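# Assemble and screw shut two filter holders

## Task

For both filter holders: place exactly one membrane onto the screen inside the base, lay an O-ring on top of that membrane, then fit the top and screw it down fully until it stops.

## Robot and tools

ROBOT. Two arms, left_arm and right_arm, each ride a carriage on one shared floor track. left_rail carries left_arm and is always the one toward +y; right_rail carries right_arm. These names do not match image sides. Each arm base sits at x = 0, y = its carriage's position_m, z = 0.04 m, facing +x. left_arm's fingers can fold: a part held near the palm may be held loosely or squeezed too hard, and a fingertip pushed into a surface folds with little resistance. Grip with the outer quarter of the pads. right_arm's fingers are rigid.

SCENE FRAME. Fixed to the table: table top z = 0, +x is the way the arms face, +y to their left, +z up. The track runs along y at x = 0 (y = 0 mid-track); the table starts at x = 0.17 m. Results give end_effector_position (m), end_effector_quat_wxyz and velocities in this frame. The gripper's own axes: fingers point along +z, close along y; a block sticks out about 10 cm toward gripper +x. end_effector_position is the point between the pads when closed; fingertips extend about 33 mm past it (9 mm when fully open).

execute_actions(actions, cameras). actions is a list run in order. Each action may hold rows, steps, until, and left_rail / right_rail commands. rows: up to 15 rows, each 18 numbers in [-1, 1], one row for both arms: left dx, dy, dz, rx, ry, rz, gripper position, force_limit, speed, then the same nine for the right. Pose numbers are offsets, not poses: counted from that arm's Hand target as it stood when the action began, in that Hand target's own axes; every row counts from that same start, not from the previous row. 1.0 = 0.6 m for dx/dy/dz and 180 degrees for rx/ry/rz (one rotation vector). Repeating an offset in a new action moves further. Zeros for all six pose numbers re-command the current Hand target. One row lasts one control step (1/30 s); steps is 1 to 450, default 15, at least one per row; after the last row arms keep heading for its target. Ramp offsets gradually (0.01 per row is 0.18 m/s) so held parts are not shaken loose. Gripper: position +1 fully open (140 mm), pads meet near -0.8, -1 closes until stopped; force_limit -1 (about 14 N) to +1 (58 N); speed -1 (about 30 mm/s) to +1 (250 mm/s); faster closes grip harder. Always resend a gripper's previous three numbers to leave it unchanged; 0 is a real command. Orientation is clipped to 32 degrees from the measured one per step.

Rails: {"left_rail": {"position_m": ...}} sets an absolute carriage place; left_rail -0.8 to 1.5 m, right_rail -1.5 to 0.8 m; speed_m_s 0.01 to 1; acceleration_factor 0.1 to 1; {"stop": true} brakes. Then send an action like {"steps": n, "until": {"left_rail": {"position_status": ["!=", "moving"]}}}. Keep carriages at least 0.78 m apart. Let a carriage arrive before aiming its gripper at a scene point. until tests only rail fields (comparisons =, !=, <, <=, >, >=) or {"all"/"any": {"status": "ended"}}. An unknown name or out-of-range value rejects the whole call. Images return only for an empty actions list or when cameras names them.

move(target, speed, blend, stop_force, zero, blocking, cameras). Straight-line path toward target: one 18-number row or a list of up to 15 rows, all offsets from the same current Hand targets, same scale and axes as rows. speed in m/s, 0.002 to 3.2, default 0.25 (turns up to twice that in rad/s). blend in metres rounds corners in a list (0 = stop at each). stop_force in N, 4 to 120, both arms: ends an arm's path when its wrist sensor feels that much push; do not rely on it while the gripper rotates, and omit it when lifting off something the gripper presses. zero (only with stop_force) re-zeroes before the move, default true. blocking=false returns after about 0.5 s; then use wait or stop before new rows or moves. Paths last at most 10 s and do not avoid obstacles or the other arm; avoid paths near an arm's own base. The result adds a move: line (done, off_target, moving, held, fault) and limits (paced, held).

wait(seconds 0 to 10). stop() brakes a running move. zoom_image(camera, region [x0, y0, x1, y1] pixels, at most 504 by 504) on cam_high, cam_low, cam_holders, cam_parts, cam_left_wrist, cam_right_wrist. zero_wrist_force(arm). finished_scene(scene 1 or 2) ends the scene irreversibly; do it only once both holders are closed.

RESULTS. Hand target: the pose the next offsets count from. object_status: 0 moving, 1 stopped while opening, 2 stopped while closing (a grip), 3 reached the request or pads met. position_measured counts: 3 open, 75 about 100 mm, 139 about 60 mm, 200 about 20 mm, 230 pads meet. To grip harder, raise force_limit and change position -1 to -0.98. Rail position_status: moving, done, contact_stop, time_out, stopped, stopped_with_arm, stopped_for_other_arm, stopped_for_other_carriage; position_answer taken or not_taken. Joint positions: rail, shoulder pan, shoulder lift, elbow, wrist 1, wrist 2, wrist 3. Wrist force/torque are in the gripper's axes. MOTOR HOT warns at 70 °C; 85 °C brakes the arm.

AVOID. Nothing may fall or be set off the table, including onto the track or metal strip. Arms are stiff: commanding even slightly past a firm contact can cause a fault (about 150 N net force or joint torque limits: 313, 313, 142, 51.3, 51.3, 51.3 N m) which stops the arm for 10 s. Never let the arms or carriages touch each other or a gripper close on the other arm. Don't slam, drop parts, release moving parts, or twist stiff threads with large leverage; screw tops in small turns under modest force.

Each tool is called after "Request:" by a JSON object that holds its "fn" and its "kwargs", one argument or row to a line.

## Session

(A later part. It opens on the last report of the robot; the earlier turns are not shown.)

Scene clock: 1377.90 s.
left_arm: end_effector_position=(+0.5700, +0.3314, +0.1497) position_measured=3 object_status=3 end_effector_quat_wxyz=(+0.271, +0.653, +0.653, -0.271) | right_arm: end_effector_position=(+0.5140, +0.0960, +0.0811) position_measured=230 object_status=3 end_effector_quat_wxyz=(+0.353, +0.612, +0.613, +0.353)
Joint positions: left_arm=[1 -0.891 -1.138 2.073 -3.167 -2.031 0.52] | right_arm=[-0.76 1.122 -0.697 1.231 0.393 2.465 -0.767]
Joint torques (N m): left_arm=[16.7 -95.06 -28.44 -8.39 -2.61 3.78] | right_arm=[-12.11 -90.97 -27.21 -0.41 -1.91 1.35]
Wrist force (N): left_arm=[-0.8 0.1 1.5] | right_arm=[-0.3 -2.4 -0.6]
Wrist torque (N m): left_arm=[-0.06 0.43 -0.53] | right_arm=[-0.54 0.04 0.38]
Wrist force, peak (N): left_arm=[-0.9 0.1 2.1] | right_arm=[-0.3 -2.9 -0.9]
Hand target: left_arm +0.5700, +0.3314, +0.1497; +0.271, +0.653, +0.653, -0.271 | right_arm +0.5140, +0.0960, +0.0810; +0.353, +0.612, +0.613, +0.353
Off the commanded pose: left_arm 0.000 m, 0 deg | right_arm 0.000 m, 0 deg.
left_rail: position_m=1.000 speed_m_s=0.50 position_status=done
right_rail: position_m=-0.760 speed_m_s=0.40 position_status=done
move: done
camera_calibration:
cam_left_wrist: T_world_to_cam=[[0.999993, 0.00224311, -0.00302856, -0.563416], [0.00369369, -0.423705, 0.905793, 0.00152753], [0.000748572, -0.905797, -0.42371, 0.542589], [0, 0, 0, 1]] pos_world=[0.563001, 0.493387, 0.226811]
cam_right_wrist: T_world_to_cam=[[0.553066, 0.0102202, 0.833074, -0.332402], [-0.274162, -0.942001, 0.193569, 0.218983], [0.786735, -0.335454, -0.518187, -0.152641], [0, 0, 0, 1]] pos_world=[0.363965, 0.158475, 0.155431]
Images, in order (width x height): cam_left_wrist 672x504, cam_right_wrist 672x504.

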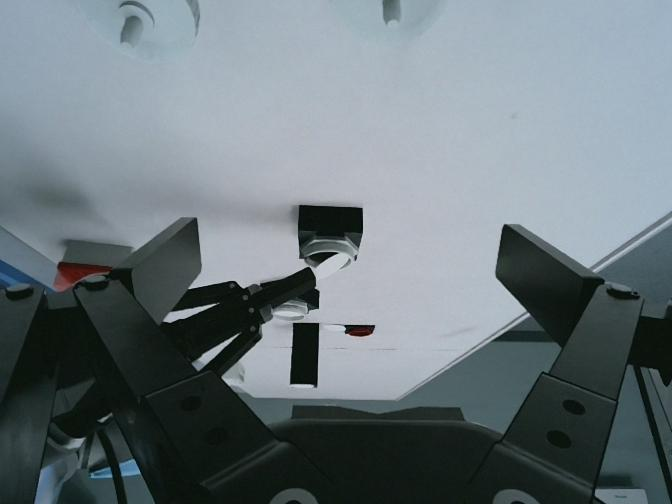

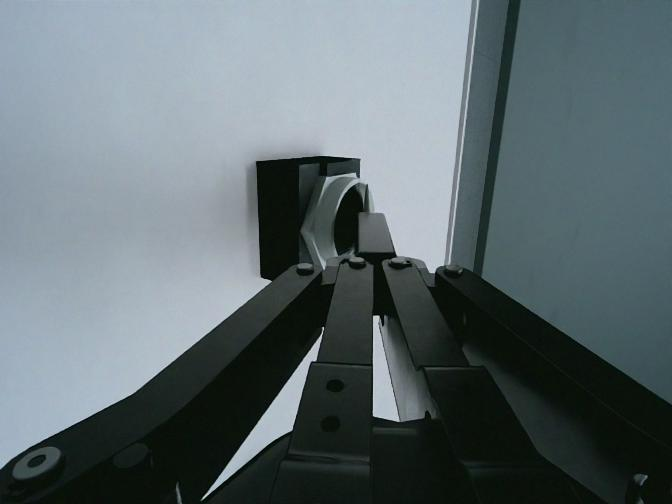

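Request:
{"fn": "execute_actions", "kwargs": {
  "actions": [
    {"rows":[[0,0,0,0,0,0,1,1,1,0,0,0,0,0,0,-0.72,-1,-1]],"steps":25}
  ],
  "cameras": ["cam_left_wrist","cam_right_wrist"]
}}

Request:
{"fn": "zoom_image", "kwargs": {
  "camera": "cam_left_wrist",
  "region": [290, 200, 370, 280]
}}

Scene clock: 1390.83 s.
left_arm: end_effector_position=(+0.5700, +0.3314, +0.1497) position_measured=3 object_status=3 end_effector_quat_wxyz=(+0.271, +0.653, +0.653, -0.271) | right_arm: end_effector_position=(+0.5140, +0.0960, +0.0810) position_measured=219 object_status=3 end_effector_quat_wxyz=(+0.353, +0.612, +0.613, +0.353)
Joint positions: left_arm=[1 -0.891 -1.138 2.073 -3.167 -2.031 0.52] | right_arm=[-0.76 1.122 -0.697 1.231 0.393 2.465 -0.767]
Joint torques (N m): left_arm=[16.1 -94.59 -29.89 -7.97 -2.5 4.07] | right_arm=[3.3 -93.9 -26.79 0.03 0.97 0.99]
Wrist force (N): left_arm=[-0.6 0.0 1.8] | right_arm=[-0.4 -2.3 -0.5]
Wrist torque (N m): left_arm=[-0.09 0.38 -0.53] | right_arm=[-0.51 0.05 0.37]
Wrist force, peak (N): left_arm=[-0.8 -0.2 2.2] | right_arm=[-0.2 -2.8 -0.5]
Hand target: left_arm +0.5700, +0.3314, +0.1497; +0.271, +0.653, +0.653, -0.271 | right_arm +0.5140, +0.0960, +0.0810; +0.353, +0.612, +0.613, +0.353
Off the commanded pose: left_arm 0.000 m, 0 deg | right_arm 0.000 m, 0 deg.
left_rail: position_m=1.000 speed_m_s=0.50 position_status=done
right_rail: position_m=-0.760 speed_m_s=0.40 position_status=done
camera_calibration:
cam_left_wrist: T_world_to_cam=[[0.999993, 0.00224311, -0.00302856, -0.563416], [0.00369369, -0.423705, 0.905793, 0.00152753], [0.000748572, -0.905797, -0.42371, 0.542589], [0, 0, 0, 1]] pos_world=[0.563001, 0.493387, 0.226811]
cam_right_wrist: T_world_to_cam=[[0.553066, 0.0102202, 0.833074, -0.332235], [-0.274162, -0.942001, 0.193569, 0.219021], [0.786735, -0.335454, -0.518187, -0.152745], [0, 0, 0, 1]] pos_world=[0.363965, 0.158475, 0.155231]
Images, in order (width x height): cam_left_wrist 672x504, cam_right_wrist 672x504.

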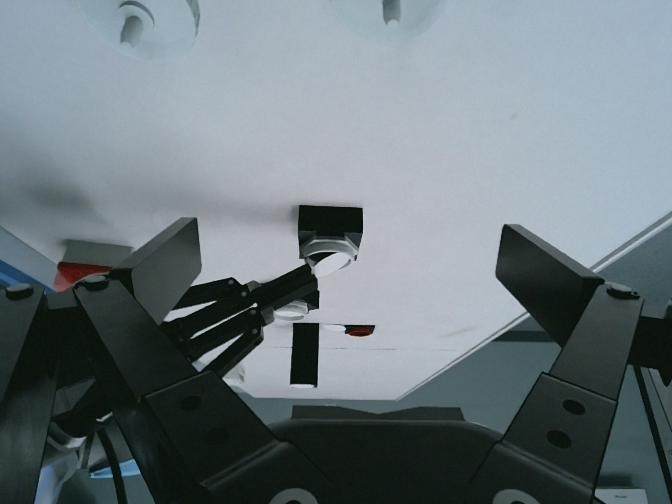

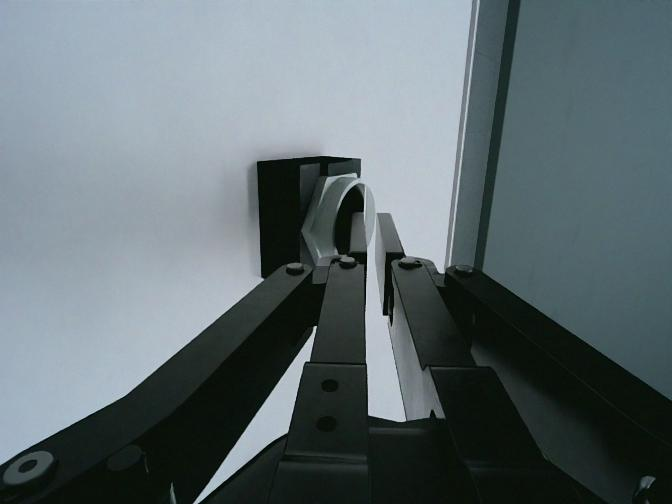

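Scaled by 6.300.

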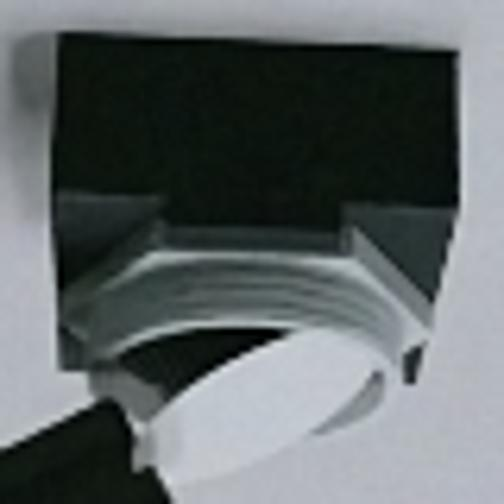

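Request:
{"fn": "move", "kwargs": {
  "target": [0,0,0,0,0,0,1,1,1,0,0.003,-0.025,0,0,0,-0.72,-1,-1],
  "speed": 0.15,
  "cameras": ["cam_left_wrist","cam_right_wrist"]
}}

Request:
{"fn": "zoom_image", "kwargs": {
  "camera": "cam_left_wrist",
  "region": [290, 200, 370, 280]
}}

Request:
{"fn": "zoom_image", "kwargs": {
  "camera": "cam_right_wrist",
  "region": [280, 150, 400, 270]
}}

Scene clock: 1398.27 s.
left_arm: end_effector_position=(+0.5700, +0.3314, +0.1497) position_measured=3 object_status=3 end_effector_quat_wxyz=(+0.271, +0.653, +0.653, -0.271) | right_arm: end_effector_position=(+0.5020, +0.0960, +0.0900) position_measured=219 object_status=3 end_effector_quat_wxyz=(+0.353, +0.612, +0.613, +0.353)
Joint positions: left_arm=[1 -0.891 -1.138 2.073 -3.167 -2.031 0.52] | right_arm=[-0.76 1.134 -0.707 1.234 0.412 2.472 -0.751]
Joint torques (N m): left_arm=[17.22 -92.22 -27.96 -8.01 -2.03 4.29] | right_arm=[15.63 -120.18 -25.74 5.15 4.89 1.96]
Wrist force (N): left_arm=[-0.4 -0.2 1.7] | right_arm=[-0.2 -2.1 -0.8]
Wrist torque (N m): left_arm=[-0.11 0.34 -0.53] | right_arm=[-0.48 0.01 0.07]
Wrist force, peak (N): left_arm=[-0.8 -0.2 2.3] | right_arm=[0.0 -2.8 -0.6]
Hand target: left_arm +0.5700, +0.3314, +0.1497; +0.271, +0.653, +0.653, -0.271 | right_arm +0.5019, +0.0960, +0.0900; +0.353, +0.612, +0.613, +0.353
Off the commanded pose: left_arm 0.000 m, 0 deg | right_arm 0.000 m, 0 deg.
left_rail: position_m=1.000 speed_m_s=0.50 position_status=done
right_rail: position_m=-0.760 speed_m_s=0.40 position_status=done
move: done
camera_calibration:
cam_left_wrist: T_world_to_cam=[[0.999993, 0.00224311, -0.00302856, -0.563416], [0.00369369, -0.423705, 0.905793, 0.00152753], [0.000748572, -0.905797, -0.42371, 0.542589], [0, 0, 0, 1]] pos_world=[0.563001, 0.493387, 0.226811]
cam_right_wrist: T_world_to_cam=[[0.553066, 0.010222, 0.833075, -0.333096], [-0.274088, -0.942033, 0.193522, 0.213976], [0.786762, -0.335366, -0.518204, -0.138661], [0, 0, 0, 1]] pos_world=[0.351965, 0.158475, 0.164231]
Images, in order (width x height): cam_left_wrist 672x504, cam_right_wrist 672x504.

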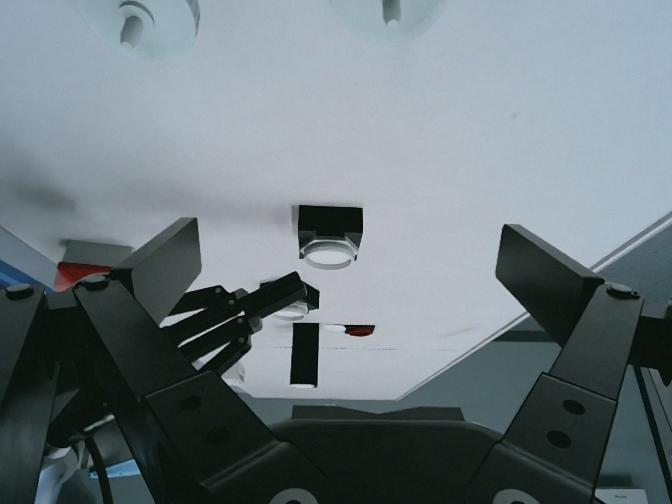

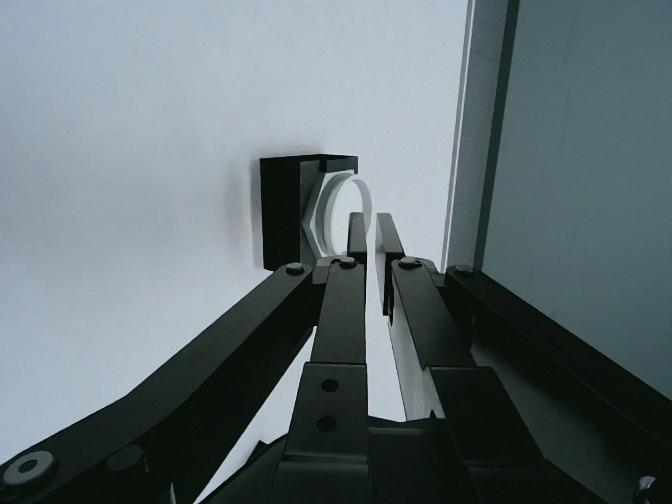

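Scaled by 6.300.

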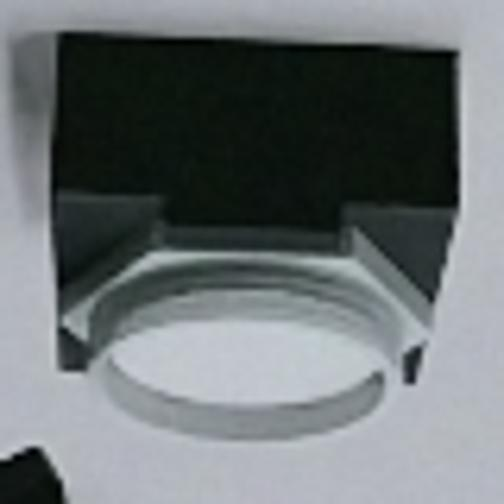

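Scaled by 4.200.

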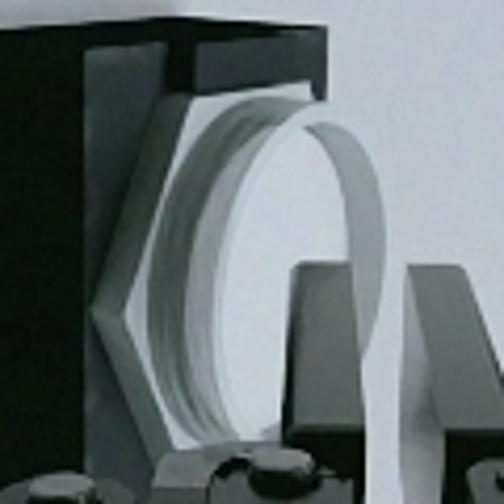

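Request:
{"fn": "move", "kwargs": {
  "target": [
    [0,0,0,0,0,0,1,1,1,0,0.003,-0.0833,0,0,0,-0.72,-1,-1],
    [0,0,0,0,0,0,1,1,1,-0.3267,0.332,-0.2916,0.3333,0,0,-0.72,-1,-1],
    [0,0,0,0,0,0,1,1,1,-0.7733,0.3269,0.0328,0.2596,-0.2596,0.4496,-0.72,-1,-1]
  ],
  "speed": 0.3,
  "blend": [0.02,0.05,0],
  "cameras": ["cam_right_wrist","cam_parts"]
}}

Scene clock: 1435.13 s.
left_arm: end_effector_position=(+0.5700, +0.3314, +0.1497) position_measured=3 object_status=3 end_effector_quat_wxyz=(+0.271, +0.653, +0.653, -0.271) | right_arm: end_effector_position=(+0.6175, -0.3679, +0.2501) position_measured=219 object_status=3 end_effector_quat_wxyz=(+0.000, +1.000, +0.001, -0.001)
Joint positions: left_arm=[1 -0.891 -1.138 2.073 -3.167 -2.031 0.52] | right_arm=[-0.76 0.325 -1.086 1.392 1.266 1.571 0.324]
Joint torques (N m): left_arm=[16.1 -94.87 -28.24 -7.8 -2.48 3.85] | right_arm=[-14.41 -68.18 -29.07 2.16 2.91 2.67]
Wrist force (N): left_arm=[-0.5 0.2 1.9] | right_arm=[0.2 -0.4 0.0]
Wrist torque (N m): left_arm=[-0.05 0.36 -0.54] | right_arm=[-0.12 -0.06 -0.09]
Wrist force, peak (N): left_arm=[-0.6 -0.1 2.5] | right_arm=[1.2 -4.4 -2.1]
Hand target: left_arm +0.5700, +0.3314, +0.1497; +0.271, +0.653, +0.653, -0.271 | right_arm +0.6175, -0.3679, +0.2500; +0.000, +1.000, +0.000, -0.001
Off the commanded pose: left_arm 0.000 m, 0 deg | right_arm 0.000 m, 0 deg.
left_rail: position_m=1.000 speed_m_s=0.50 position_status=done
right_rail: position_m=-0.760 speed_m_s=0.40 position_status=done
move: done
camera_calibration:
cam_right_wrist: T_world_to_cam=[[0.010615, -0.998066, -0.0612575, -0.337938], [-0.941449, -0.0306206, 0.335761, 0.489477], [-0.336987, 0.0541067, -0.939953, 0.640578], [0, 0, 0, 1]] pos_world=[0.680271, -0.356956, 0.417065]
Images, in order (width x height): cam_parts 504x504, cam_right_wrist 672x504.

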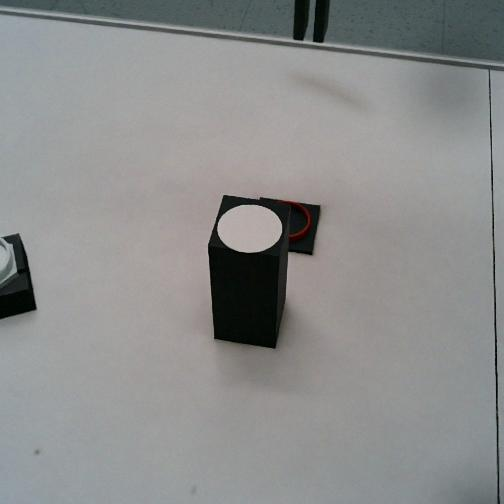

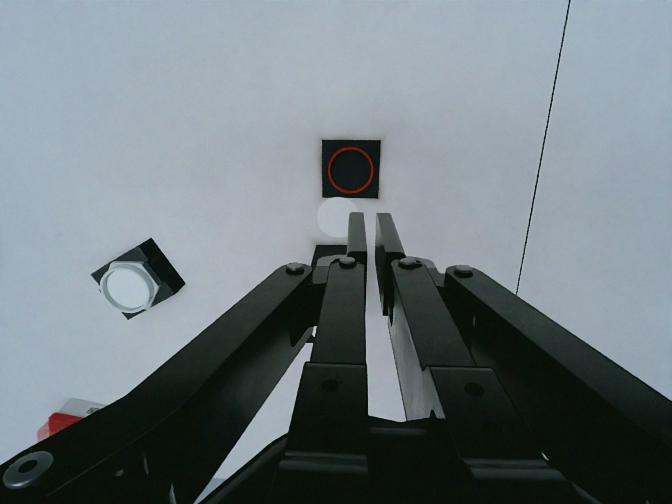

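Request:
{"fn": "zoom_image", "kwargs": {
  "camera": "cam_right_wrist",
  "region": [300, 120, 400, 220]
}}

Request:
{"fn": "zoom_image", "kwargs": {
  "camera": "cam_parts",
  "region": [250, 180, 330, 260]
}}

Scaled by 5.040.

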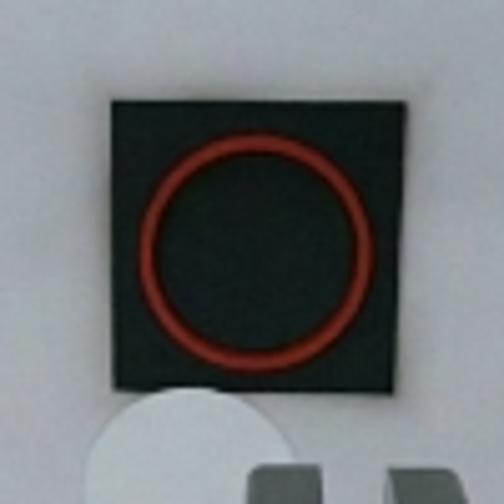

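Scaled by 6.300.

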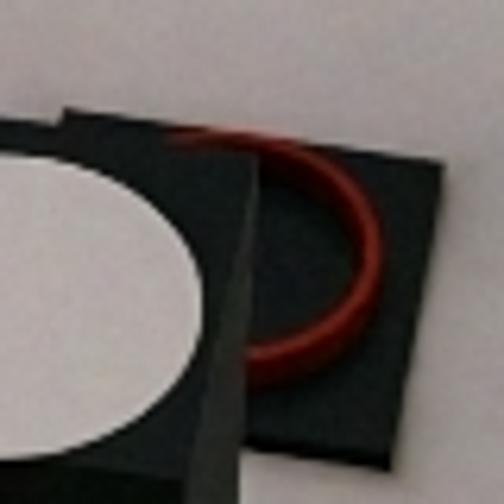

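Request:
{"fn": "zoom_image", "kwargs": {
  "camera": "cam_right_wrist",
  "region": [85, 235, 195, 325]
}}

Scaled by 4.582.

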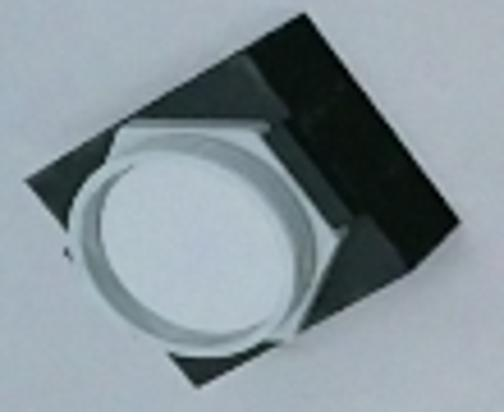

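Request:
{"fn": "execute_actions", "kwargs": {
  "actions": [
    {"left_rail":{"position_m":0.6}},
    {"steps":120,"until":{"left_rail":{"position_status":["!=","moving"]}}}
  ]
}}

Request:
{"fn": "move", "kwargs": {
  "target": [-0.0958,0.0833,0.213,0,0,0,1,1,1,0,0,0,0,0,0,-0.72,-1,-1],
  "speed": 0.15,
  "cameras": ["cam_left_wrist","cam_right_wrist"]
}}

Scene clock: 1496.20 s.
left_arm: end_effector_position=(+0.5700, -0.0686, +0.1497) position_measured=3 object_status=3 end_effector_quat_wxyz=(+0.271, +0.653, +0.653, -0.271) | right_arm: end_effector_position=(+0.6175, -0.3679, +0.2500) position_measured=219 object_status=3 end_effector_quat_wxyz=(+0.000, +1.000, +0.000, -0.001)
Joint positions: left_arm=[0.6 -0.891 -1.138 2.073 -3.167 -2.031 0.52] | right_arm=[-0.76 0.325 -1.086 1.392 1.266 1.571 0.324]
Joint torques (N m): left_arm=[-10.9 -76.87 -39.93 -7.05 -2.42 3.86] | right_arm=[-16.33 -65.63 -28.39 2.47 2.83 2.73]
Wrist force (N): left_arm=[-0.7 -0.1 2.3] | right_arm=[-0.1 -0.6 -0.1]
Wrist torque (N m): left_arm=[-0.11 0.40 -0.54] | right_arm=[-0.17 0.00 -0.09]
Wrist force, peak (N): left_arm=[-1.7 0.1 2.7] | right_arm=[-0.1 -0.9 -0.5]
Hand target: left_arm +0.5700, -0.0686, +0.1497; +0.271, +0.653, +0.653, -0.271 | right_arm +0.6175, -0.3679, +0.2500; +0.000, +1.000, +0.000, -0.001
Tool commands: left_gripper/position=+1.0 left_gripper/force_limit=+1.0 left_gripper/speed=+1.0 right_gripper/position=-0.72 right_gripper/force_limit=-1.0 right_gripper/speed=-1.0
Off the commanded pose: left_arm 0.000 m, 0 deg | right_arm 0.000 m, 0 deg.
left_rail: position_m=0.600 speed_m_s=0.50 position_status=done
right_rail: position_m=-0.760 speed_m_s=0.40 position_status=done

Scene clock: 1497.77 s.
left_arm: end_effector_position=(+0.6199, -0.1996, +0.1000) position_measured=3 object_status=3 end_effector_quat_wxyz=(+0.271, +0.653, +0.653, -0.271) | right_arm: end_effector_position=(+0.6175, -0.3679, +0.2500) position_measured=219 object_status=3 end_effector_quat_wxyz=(+0.000, +1.000, +0.000, -0.001)
Joint positions: left_arm=[0.6 -0.944 -0.93 1.827 -3.148 -1.999 0.474] | right_arm=[-0.76 0.325 -1.086 1.392 1.266 1.571 0.324]
Joint torques (N m): left_arm=[-21.09 -74.41 -43.96 -3.82 1.69 -3.9] | right_arm=[-15.69 -67.32 -28.82 2.28 3 2.42]
Wrist force (N): left_arm=[-0.9 -0.1 1.9] | right_arm=[0.0 -0.2 0.0]
Wrist torque (N m): left_arm=[-0.11 0.36 -0.37] | right_arm=[-0.08 -0.01 -0.09]
Wrist force, peak (N): left_arm=[-1.5 0.0 3.7] | right_arm=[-0.7 -0.6 -0.3]
Hand target: left_arm +0.6200, -0.1997, +0.1000; +0.271, +0.653, +0.653, -0.271 | right_arm +0.6175, -0.3679, +0.2500; +0.000, +1.000, +0.000, -0.001
Off the commanded pose: left_arm 0.000 m, 0 deg | right_arm 0.000 m, 0 deg.
left_rail: position_m=0.600 speed_m_s=0.50 position_status=done
right_rail: position_m=-0.760 speed_m_s=0.40 position_status=done
move: done
camera_calibration:
cam_left_wrist: T_world_to_cam=[[0.999993, 0.00224311, -0.00302856, -0.612275], [0.00369369, -0.423705, 0.905793, -0.178626], [0.000748572, -0.905797, -0.42371, 0.0405151], [0, 0, 0, 1]] pos_world=[0.612901, -0.0376129, 0.177111]
cam_right_wrist: T_world_to_cam=[[0.0102993, -0.998069, -0.0612494, -0.337734], [-0.941455, -0.0303207, 0.335772, 0.489617], [-0.336981, 0.0542054, -0.93995, 0.640514], [0, 0, 0, 1]] pos_world=[0.680272, -0.356956, 0.416965]
Images, in order (width x height): cam_left_wrist 672x504, cam_right_wrist 672x504.

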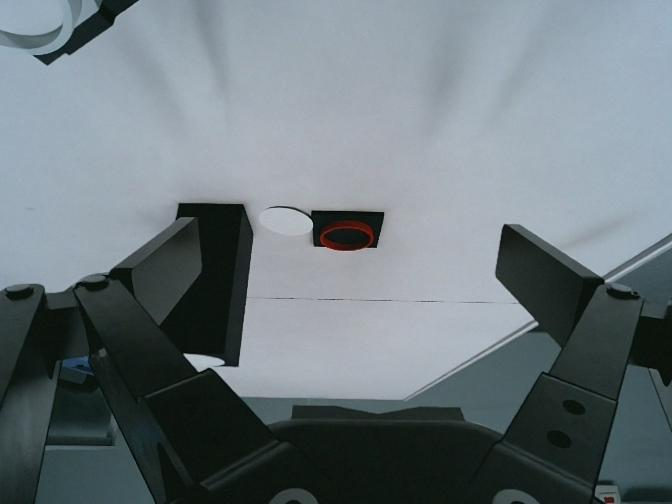

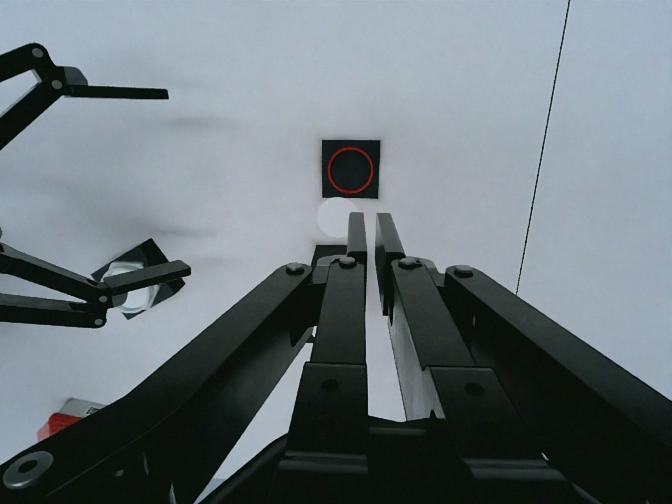

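Request:
{"fn": "zoom_image", "kwargs": {
  "camera": "cam_left_wrist",
  "region": [300, 195, 400, 265]
}}

Scaled by 5.040.

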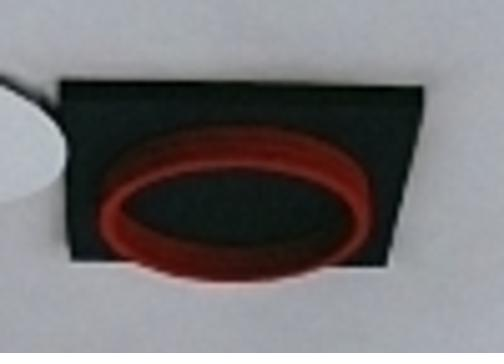

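Request:
{"fn": "move", "kwargs": {
  "target": [0,0,0,0,0,0,1,1,1,0.0133,-0.0198,0.25,0,0,0,0.1,-1,-0.5],
  "speed": 0.15,
  "cameras": ["cam_left_wrist","cam_right_wrist"]
}}

Request:
{"fn": "zoom_image", "kwargs": {
  "camera": "cam_left_wrist",
  "region": [280, 190, 420, 300]
}}

Request:
{"fn": "zoom_image", "kwargs": {
  "camera": "cam_right_wrist",
  "region": [270, 120, 450, 270]
}}

Scene clock: 1540.73 s.
left_arm: end_effector_position=(+0.6200, -0.1996, +0.1000) position_measured=3 object_status=3 end_effector_quat_wxyz=(+0.271, +0.653, +0.653, -0.271) | right_arm: end_effector_position=(+0.6253, -0.3561, +0.1002) position_measured=117 object_status=3 end_effector_quat_wxyz=(+0.000, +1.000, +0.000, -0.001)
Joint positions: left_arm=[0.6 -0.944 -0.93 1.827 -3.148 -1.999 0.474] | right_arm=[-0.76 0.337 -0.966 1.487 1.051 1.571 0.337]
Joint torques (N m): left_arm=[-22.76 -76.13 -43.93 -3.17 1.19 -3.39] | right_arm=[12.32 -70.3 -25.74 2.3 0.76 1.84]
Wrist force (N): left_arm=[-1.1 -0.3 2.4] | right_arm=[0.0 -0.7 -0.1]
Wrist torque (N m): left_arm=[-0.14 0.42 -0.37] | right_arm=[-0.18 0.01 -0.08]
Wrist force, peak (N): left_arm=[-0.6 0.4 2.7] | right_arm=[-0.6 -0.3 -2.0]
Hand target: left_arm +0.6200, -0.1996, +0.1000; +0.271, +0.653, +0.653, -0.271 | right_arm +0.6253, -0.3560, +0.1000; +0.000, +1.000, +0.000, -0.001
Off the commanded pose: left_arm 0.000 m, 0 deg | right_arm 0.000 m, 0 deg.
left_rail: position_m=0.600 speed_m_s=0.50 position_status=done
right_rail: position_m=-0.760 speed_m_s=0.40 position_status=done
move: done
camera_calibration:
cam_left_wrist: T_world_to_cam=[[0.999993, 0.00224311, -0.00302856, -0.612375], [0.00369369, -0.423705, 0.905793, -0.178627], [0.000748572, -0.905797, -0.42371, 0.040515], [0, 0, 0, 1]] pos_world=[0.613001, -0.0376129, 0.177111]
cam_right_wrist: T_world_to_cam=[[0.0102993, -0.998069, -0.0612494, -0.335213], [-0.941455, -0.0303207, 0.335772, 0.547617], [-0.336981, 0.0542054, -0.93995, 0.501698], [0, 0, 0, 1]] pos_world=[0.688072, -0.345156, 0.267165]
Images, in order (width x height): cam_left_wrist 672x504, cam_right_wrist 672x504.

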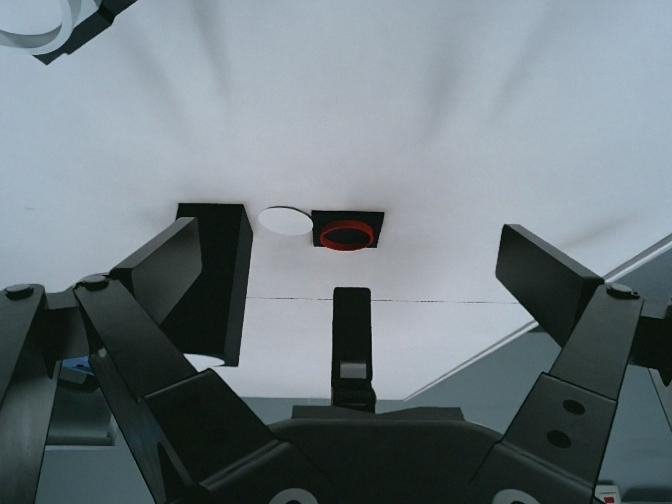

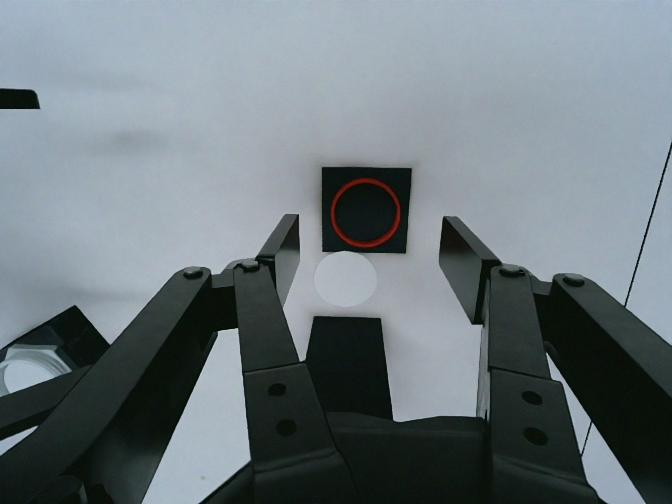

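Scaled by 3.600.

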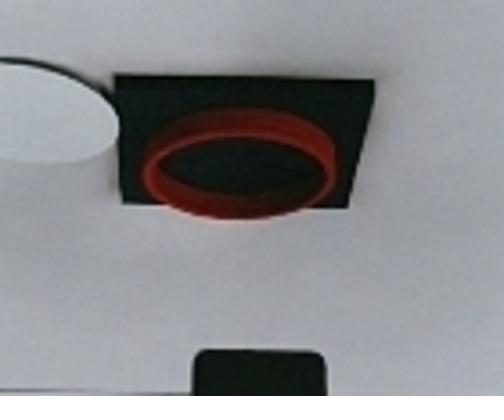

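Scaled by 2.800.

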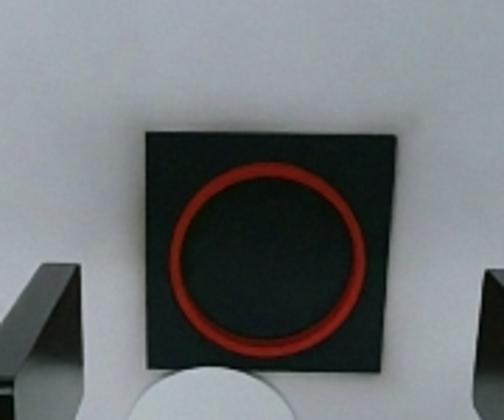

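Request:
{"fn": "move", "kwargs": {
  "target": [0,0,0,0,0,0,1,1,1,0,-0.001,0.0633,0,0,0,0.1,-1,-0.5],
  "speed": 0.08,
  "cameras": ["cam_left_wrist","cam_right_wrist"]
}}

Request:
{"fn": "zoom_image", "kwargs": {
  "camera": "cam_left_wrist",
  "region": [290, 190, 410, 290]
}}

Request:
{"fn": "zoom_image", "kwargs": {
  "camera": "cam_right_wrist",
  "region": [270, 140, 470, 300]
}}

Scene clock: 1563.33 s.
left_arm: end_effector_position=(+0.6200, -0.1996, +0.1000) position_measured=3 object_status=3 end_effector_quat_wxyz=(+0.271, +0.653, +0.653, -0.271) | right_arm: end_effector_position=(+0.6253, -0.3555, +0.0622) position_measured=117 object_status=3 end_effector_quat_wxyz=(+0.000, +1.000, +0.000, -0.001)
Joint positions: left_arm=[0.6 -0.944 -0.93 1.827 -3.148 -1.999 0.474] | right_arm=[-0.76 0.338 -0.934 1.508 0.997 1.571 0.337]
Joint torques (N m): left_arm=[-20.3 -75.59 -44.21 -2.99 0.69 -3.23] | right_arm=[14.77 -71.37 -25.54 2.18 -3.8 2.62]
Wrist force (N): left_arm=[-0.9 -0.2 1.5] | right_arm=[-0.3 -0.5 -0.5]
Wrist torque (N m): left_arm=[-0.11 0.38 -0.36] | right_arm=[-0.13 0.06 -0.08]
Wrist force, peak (N): left_arm=[-1.3 -0.1 2.4] | right_arm=[-0.1 -0.4 -1.3]
Hand target: left_arm +0.6200, -0.1996, +0.1000; +0.271, +0.653, +0.653, -0.271 | right_arm +0.6253, -0.3554, +0.0621; +0.000, +1.000, +0.000, -0.001
Off the commanded pose: left_arm 0.000 m, 0 deg | right_arm 0.000 m, 0 deg.
left_rail: position_m=0.600 speed_m_s=0.50 position_status=done
right_rail: position_m=-0.760 speed_m_s=0.40 position_status=done
move: done
camera_calibration:
cam_left_wrist: T_world_to_cam=[[0.999993, 0.00224311, -0.00302856, -0.612375], [0.00369369, -0.423705, 0.905793, -0.178627], [0.000748572, -0.905797, -0.42371, 0.040515], [0, 0, 0, 1]] pos_world=[0.613001, -0.0376129, 0.177111]
cam_right_wrist: T_world_to_cam=[[0.0102993, -0.998069, -0.0612494, -0.336941], [-0.941455, -0.0303207, 0.335772, 0.560394], [-0.336981, 0.0542054, -0.93995, 0.465948], [0, 0, 0, 1]] pos_world=[0.688072, -0.344556, 0.229165]
Images, in order (width x height): cam_left_wrist 672x504, cam_right_wrist 672x504.

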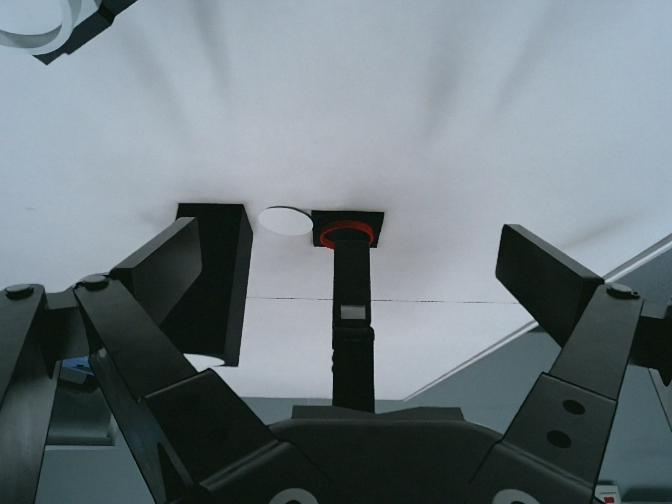

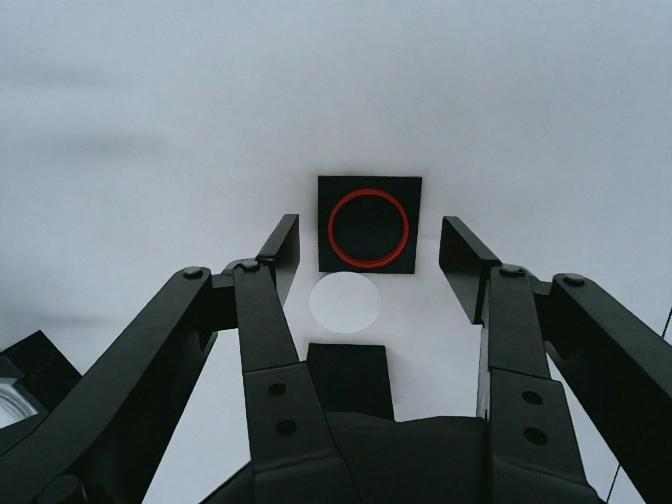

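Scaled by 4.200.

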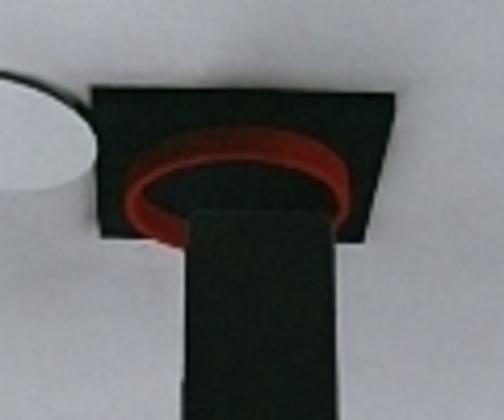

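Scaled by 2.520.

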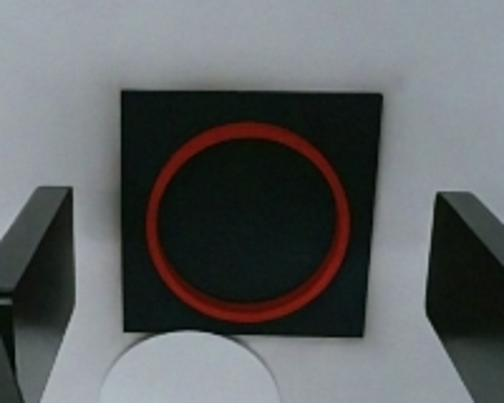

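Request:
{"fn": "move", "kwargs": {
  "target": [0,0,0,0,0,0,1,1,1,0,0,0,0,0,0,-0.27,-1,-0.5],
  "speed": 0.05
}}

Request:
{"fn": "move", "kwargs": {
  "target": [0,0,0,0,0,0,1,1,1,0,0,0.0417,0,0,0,-0.27,-1,-0.5],
  "speed": 0.006,
  "stop_force": 4,
  "cameras": ["cam_left_wrist","cam_right_wrist"]
}}

Request:
{"fn": "zoom_image", "kwargs": {
  "camera": "cam_left_wrist",
  "region": [290, 190, 410, 290]
}}

Request:
{"fn": "zoom_image", "kwargs": {
  "camera": "cam_right_wrist",
  "region": [270, 140, 470, 300]
}}

Scene clock: 1594.00 s.
left_arm: end_effector_position=(+0.6200, -0.1996, +0.1000) position_measured=3 object_status=3 end_effector_quat_wxyz=(+0.271, +0.653, +0.653, -0.271) | right_arm: end_effector_position=(+0.6253, -0.3554, +0.0621) position_measured=163 object_status=0 end_effector_quat_wxyz=(+0.000, +1.000, +0.000, -0.001)
Joint positions: left_arm=[0.6 -0.944 -0.93 1.827 -3.148 -1.999 0.474] | right_arm=[-0.76 0.338 -0.934 1.508 0.997 1.571 0.337]
Joint torques (N m): left_arm=[-19.66 -77.62 -43.89 -3.08 0.83 -2.83] | right_arm=[11.11 -76.25 -23.26 1.53 -3.59 2.06]
Wrist force (N): left_arm=[-0.9 0.0 2.1] | right_arm=[-0.5 -0.3 0.1]
Wrist torque (N m): left_arm=[-0.08 0.37 -0.36] | right_arm=[-0.08 0.10 -0.08]
Wrist force, peak (N): left_arm=[-0.9 -0.4 2.7] | right_arm=[0.0 -0.9 -0.5]
Hand target: left_arm +0.6200, -0.1996, +0.1000; +0.271, +0.653, +0.653, -0.271 | right_arm +0.6253, -0.3554, +0.0621; +0.000, +1.000, +0.000, -0.001
Off the commanded pose: left_arm 0.000 m, 0 deg | right_arm 0.000 m, 0 deg.
left_rail: position_m=0.600 speed_m_s=0.50 position_status=done
right_rail: position_m=-0.760 speed_m_s=0.40 position_status=done
move: done

Scene clock: 1598.53 s.
left_arm: end_effector_position=(+0.6200, -0.1996, +0.1000) position_measured=3 object_status=3 end_effector_quat_wxyz=(+0.271, +0.653, +0.653, -0.271) | right_arm: end_effector_position=(+0.6253, -0.3554, +0.0438) position_measured=163 object_status=3 end_effector_quat_wxyz=(+0.000, +1.000, +0.000, -0.001)
Joint positions: left_arm=[0.6 -0.944 -0.93 1.827 -3.148 -1.999 0.474] | right_arm=[-0.76 0.338 -0.917 1.517 0.972 1.571 0.337]
Joint torques (N m): left_arm=[-17.72 -75.44 -44.43 -3.41 -0.1 -2.63] | right_arm=[11.17 -98.77 -39.01 4.86 -4.15 1.66]
Wrist force (N): left_arm=[-0.8 -0.2 1.9] | right_arm=[-0.7 0.2 -5.4]
Wrist torque (N m): left_arm=[-0.12 0.34 -0.37] | right_arm=[-0.10 -0.01 -0.08]
Wrist force, peak (N): left_arm=[-0.8 -0.1 2.8] | right_arm=[-0.5 0.3 -7.1]
Hand target: left_arm +0.6200, -0.1996, +0.1000; +0.271, +0.653, +0.653, -0.271 | right_arm +0.6253, -0.3555, +0.0438; +0.000, +1.000, +0.000, -0.001 (not the last commanded pose)
Off the commanded pose: left_arm 0.000 m, 0 deg | right_arm 0.007 m, 0 deg.
left_rail: position_m=0.600 speed_m_s=0.50 position_status=done
right_rail: position_m=-0.760 speed_m_s=0.40 position_status=done
move: contact (right_arm)
camera_calibration:
cam_left_wrist: T_world_to_cam=[[0.999993, 0.00224311, -0.00302856, -0.612375], [0.00369369, -0.423705, 0.905793, -0.178627], [0.000748572, -0.905797, -0.42371, 0.040515], [0, 0, 0, 1]] pos_world=[0.613001, -0.0376129, 0.177111]
cam_right_wrist: T_world_to_cam=[[0.0102993, -0.998069, -0.0612494, -0.338068], [-0.941455, -0.0303207, 0.335772, 0.566572], [-0.336981, 0.0542054, -0.93995, 0.448653], [0, 0, 0, 1]] pos_world=[0.688072, -0.344556, 0.210765]
Images, in order (width x height): cam_left_wrist 672x504, cam_right_wrist 672x504.

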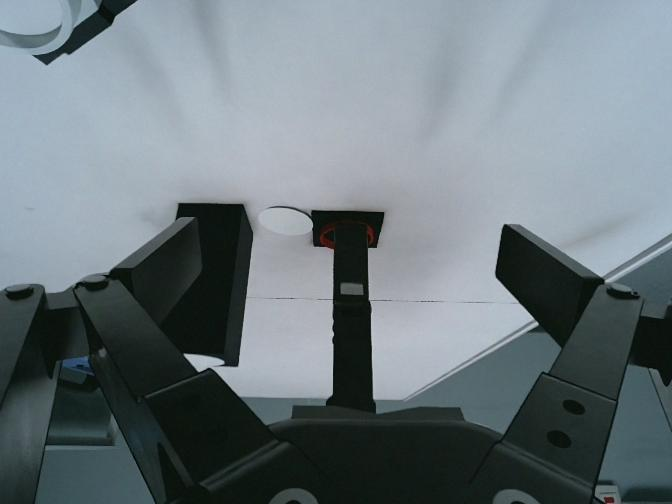

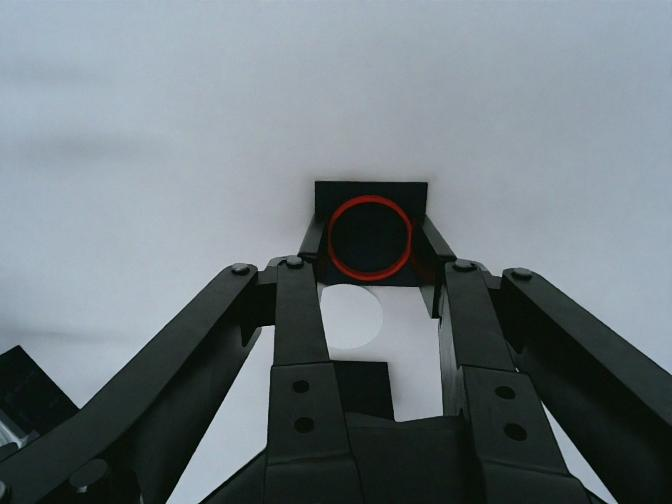

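Scaled by 4.200.

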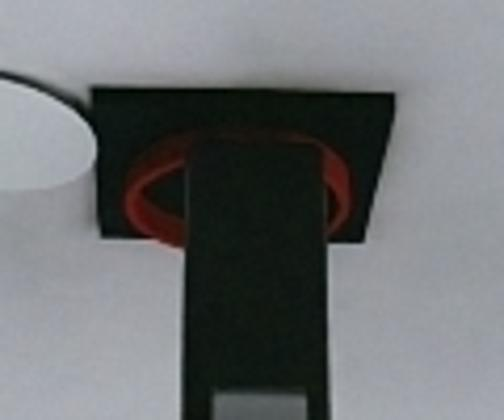

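Scaled by 2.520.

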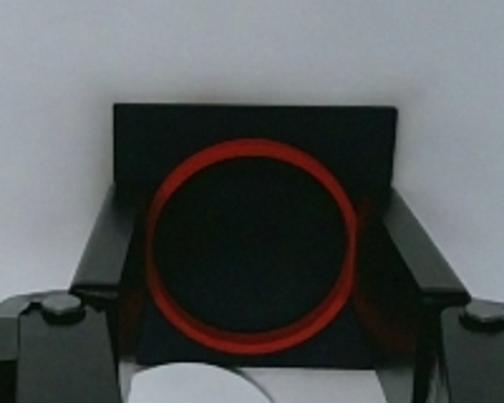

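Request:
{"fn": "zoom_image", "kwargs": {
  "camera": "cam_right_wrist",
  "region": [295, 175, 375, 255]
}}

Request:
{"fn": "zoom_image", "kwargs": {
  "camera": "cam_right_wrist",
  "region": [370, 175, 460, 265]
}}

Request:
{"fn": "zoom_image", "kwargs": {
  "camera": "cam_left_wrist",
  "region": [310, 205, 385, 265]
}}

Scaled by 6.300.

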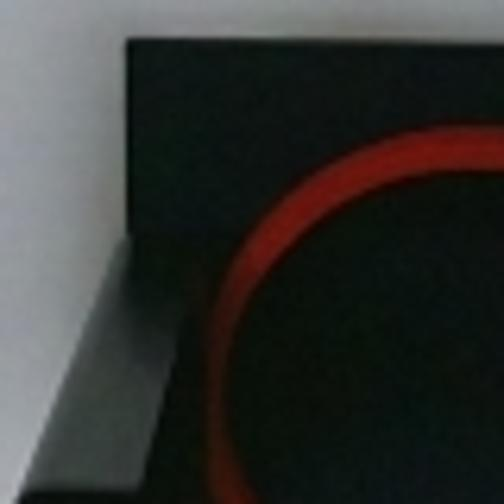

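Scaled by 5.600.

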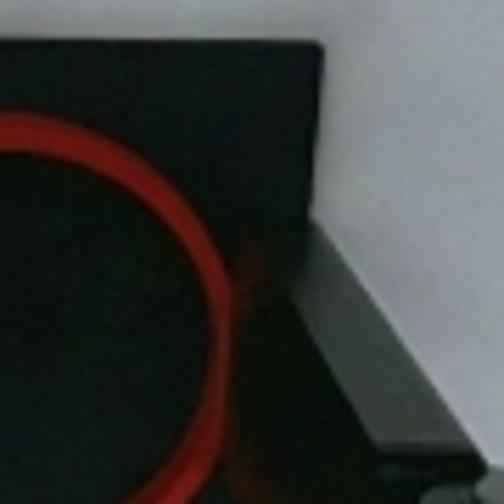

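Scaled by 6.720.

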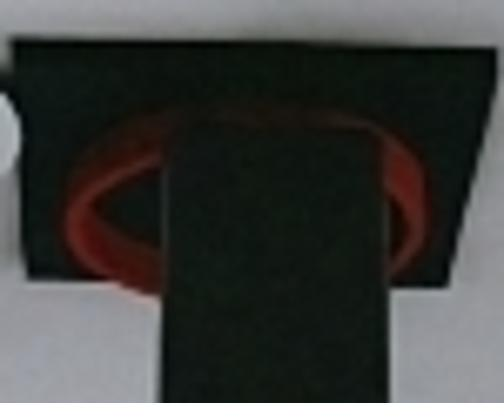

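Request:
{"fn": "move", "kwargs": {
  "target": [
    [0,0,0,0,0,0,1,1,1,-0.0017,0,-0.004,0,0,0,-0.27,-1,-0.5],
    [0,0,0,0,0,0,1,1,1,-0.0017,0,-0.004,0,0,0,0.0,-1,-0.5]
  ],
  "speed": 0.03,
  "cameras": ["cam_left_wrist","cam_right_wrist"]
}}

Request:
{"fn": "zoom_image", "kwargs": {
  "camera": "cam_left_wrist",
  "region": [310, 205, 385, 265]
}}

Request:
{"fn": "zoom_image", "kwargs": {
  "camera": "cam_right_wrist",
  "region": [310, 175, 430, 295]
}}

Scene clock: 1656.03 s.
left_arm: end_effector_position=(+0.6200, -0.1996, +0.1000) position_measured=3 object_status=3 end_effector_quat_wxyz=(+0.271, +0.653, +0.653, -0.271) | right_arm: end_effector_position=(+0.6243, -0.3555, +0.0462) position_measured=129 object_status=0 end_effector_quat_wxyz=(+0.000, +1.000, +0.000, -0.001)
Joint positions: left_arm=[0.6 -0.944 -0.93 1.827 -3.148 -1.999 0.474] | right_arm=[-0.76 0.339 -0.92 1.518 0.974 1.571 0.338]
Joint torques (N m): left_arm=[-15.63 -76.39 -44.69 -3.5 -0.06 -2.06] | right_arm=[14.85 -103.89 -22.5 5.96 -3.7 2.36]
Wrist force (N): left_arm=[-0.9 0.2 1.9] | right_arm=[-0.1 -0.7 0.0]
Wrist torque (N m): left_arm=[-0.04 0.38 -0.37] | right_arm=[-0.18 0.02 -0.08]
Wrist force, peak (N): left_arm=[-0.4 0.1 2.8] | right_arm=[-0.3 0.0 -6.0]
Hand target: left_arm +0.6200, -0.1996, +0.1000; +0.271, +0.653, +0.653, -0.271 | right_arm +0.6243, -0.3555, +0.0462; +0.000, +1.000, +0.000, -0.001
Off the commanded pose: left_arm 0.000 m, 0 deg | right_arm 0.000 m, 0 deg.
left_rail: position_m=0.600 speed_m_s=0.50 position_status=done
right_rail: position_m=-0.760 speed_m_s=0.40 position_status=done
move: done
camera_calibration:
cam_left_wrist: T_world_to_cam=[[0.999993, 0.00224311, -0.00302856, -0.612375], [0.00369369, -0.423705, 0.905793, -0.178627], [0.000748572, -0.905797, -0.42371, 0.040515], [0, 0, 0, 1]] pos_world=[0.613001, -0.0376129, 0.177111]
cam_right_wrist: T_world_to_cam=[[0.0102993, -0.998069, -0.0612494, -0.33791], [-0.941455, -0.0303207, 0.335772, 0.564731], [-0.336981, 0.0542054, -0.93995, 0.450538], [0, 0, 0, 1]] pos_world=[0.686972, -0.344556, 0.213165]
Images, in order (width x height): cam_left_wrist 672x504, cam_right_wrist 672x504.

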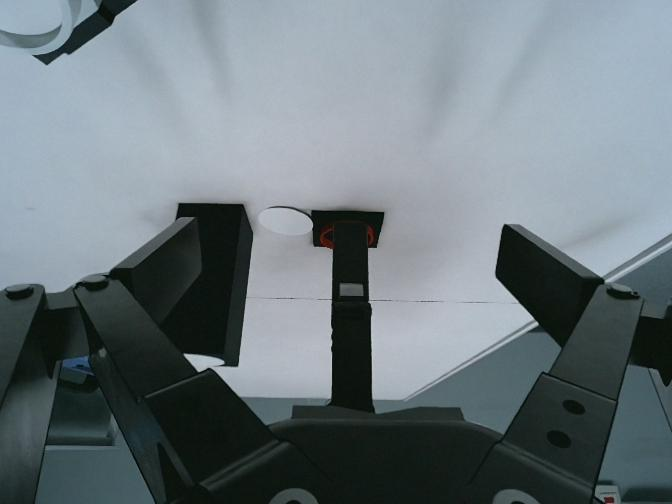

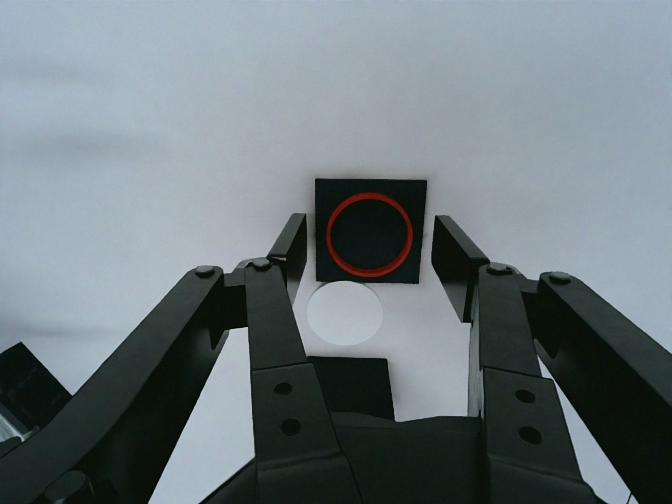

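Scaled by 6.720.

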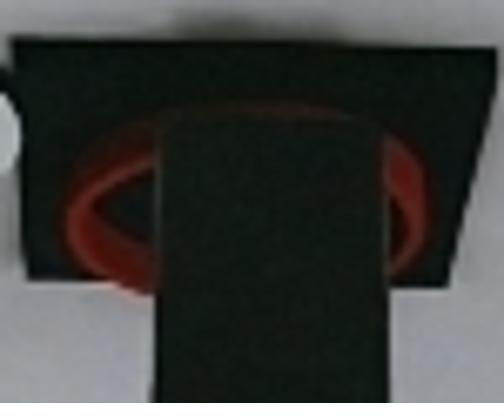

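Scaled by 4.200.

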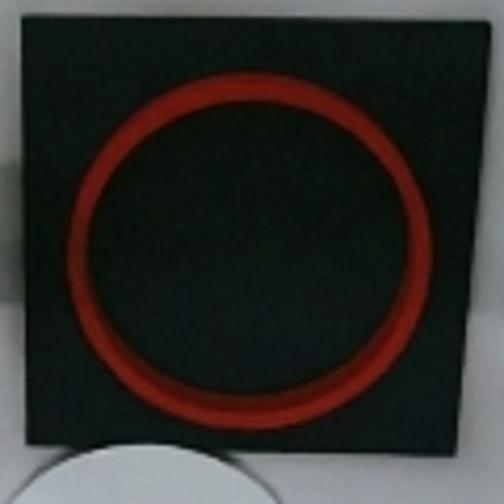

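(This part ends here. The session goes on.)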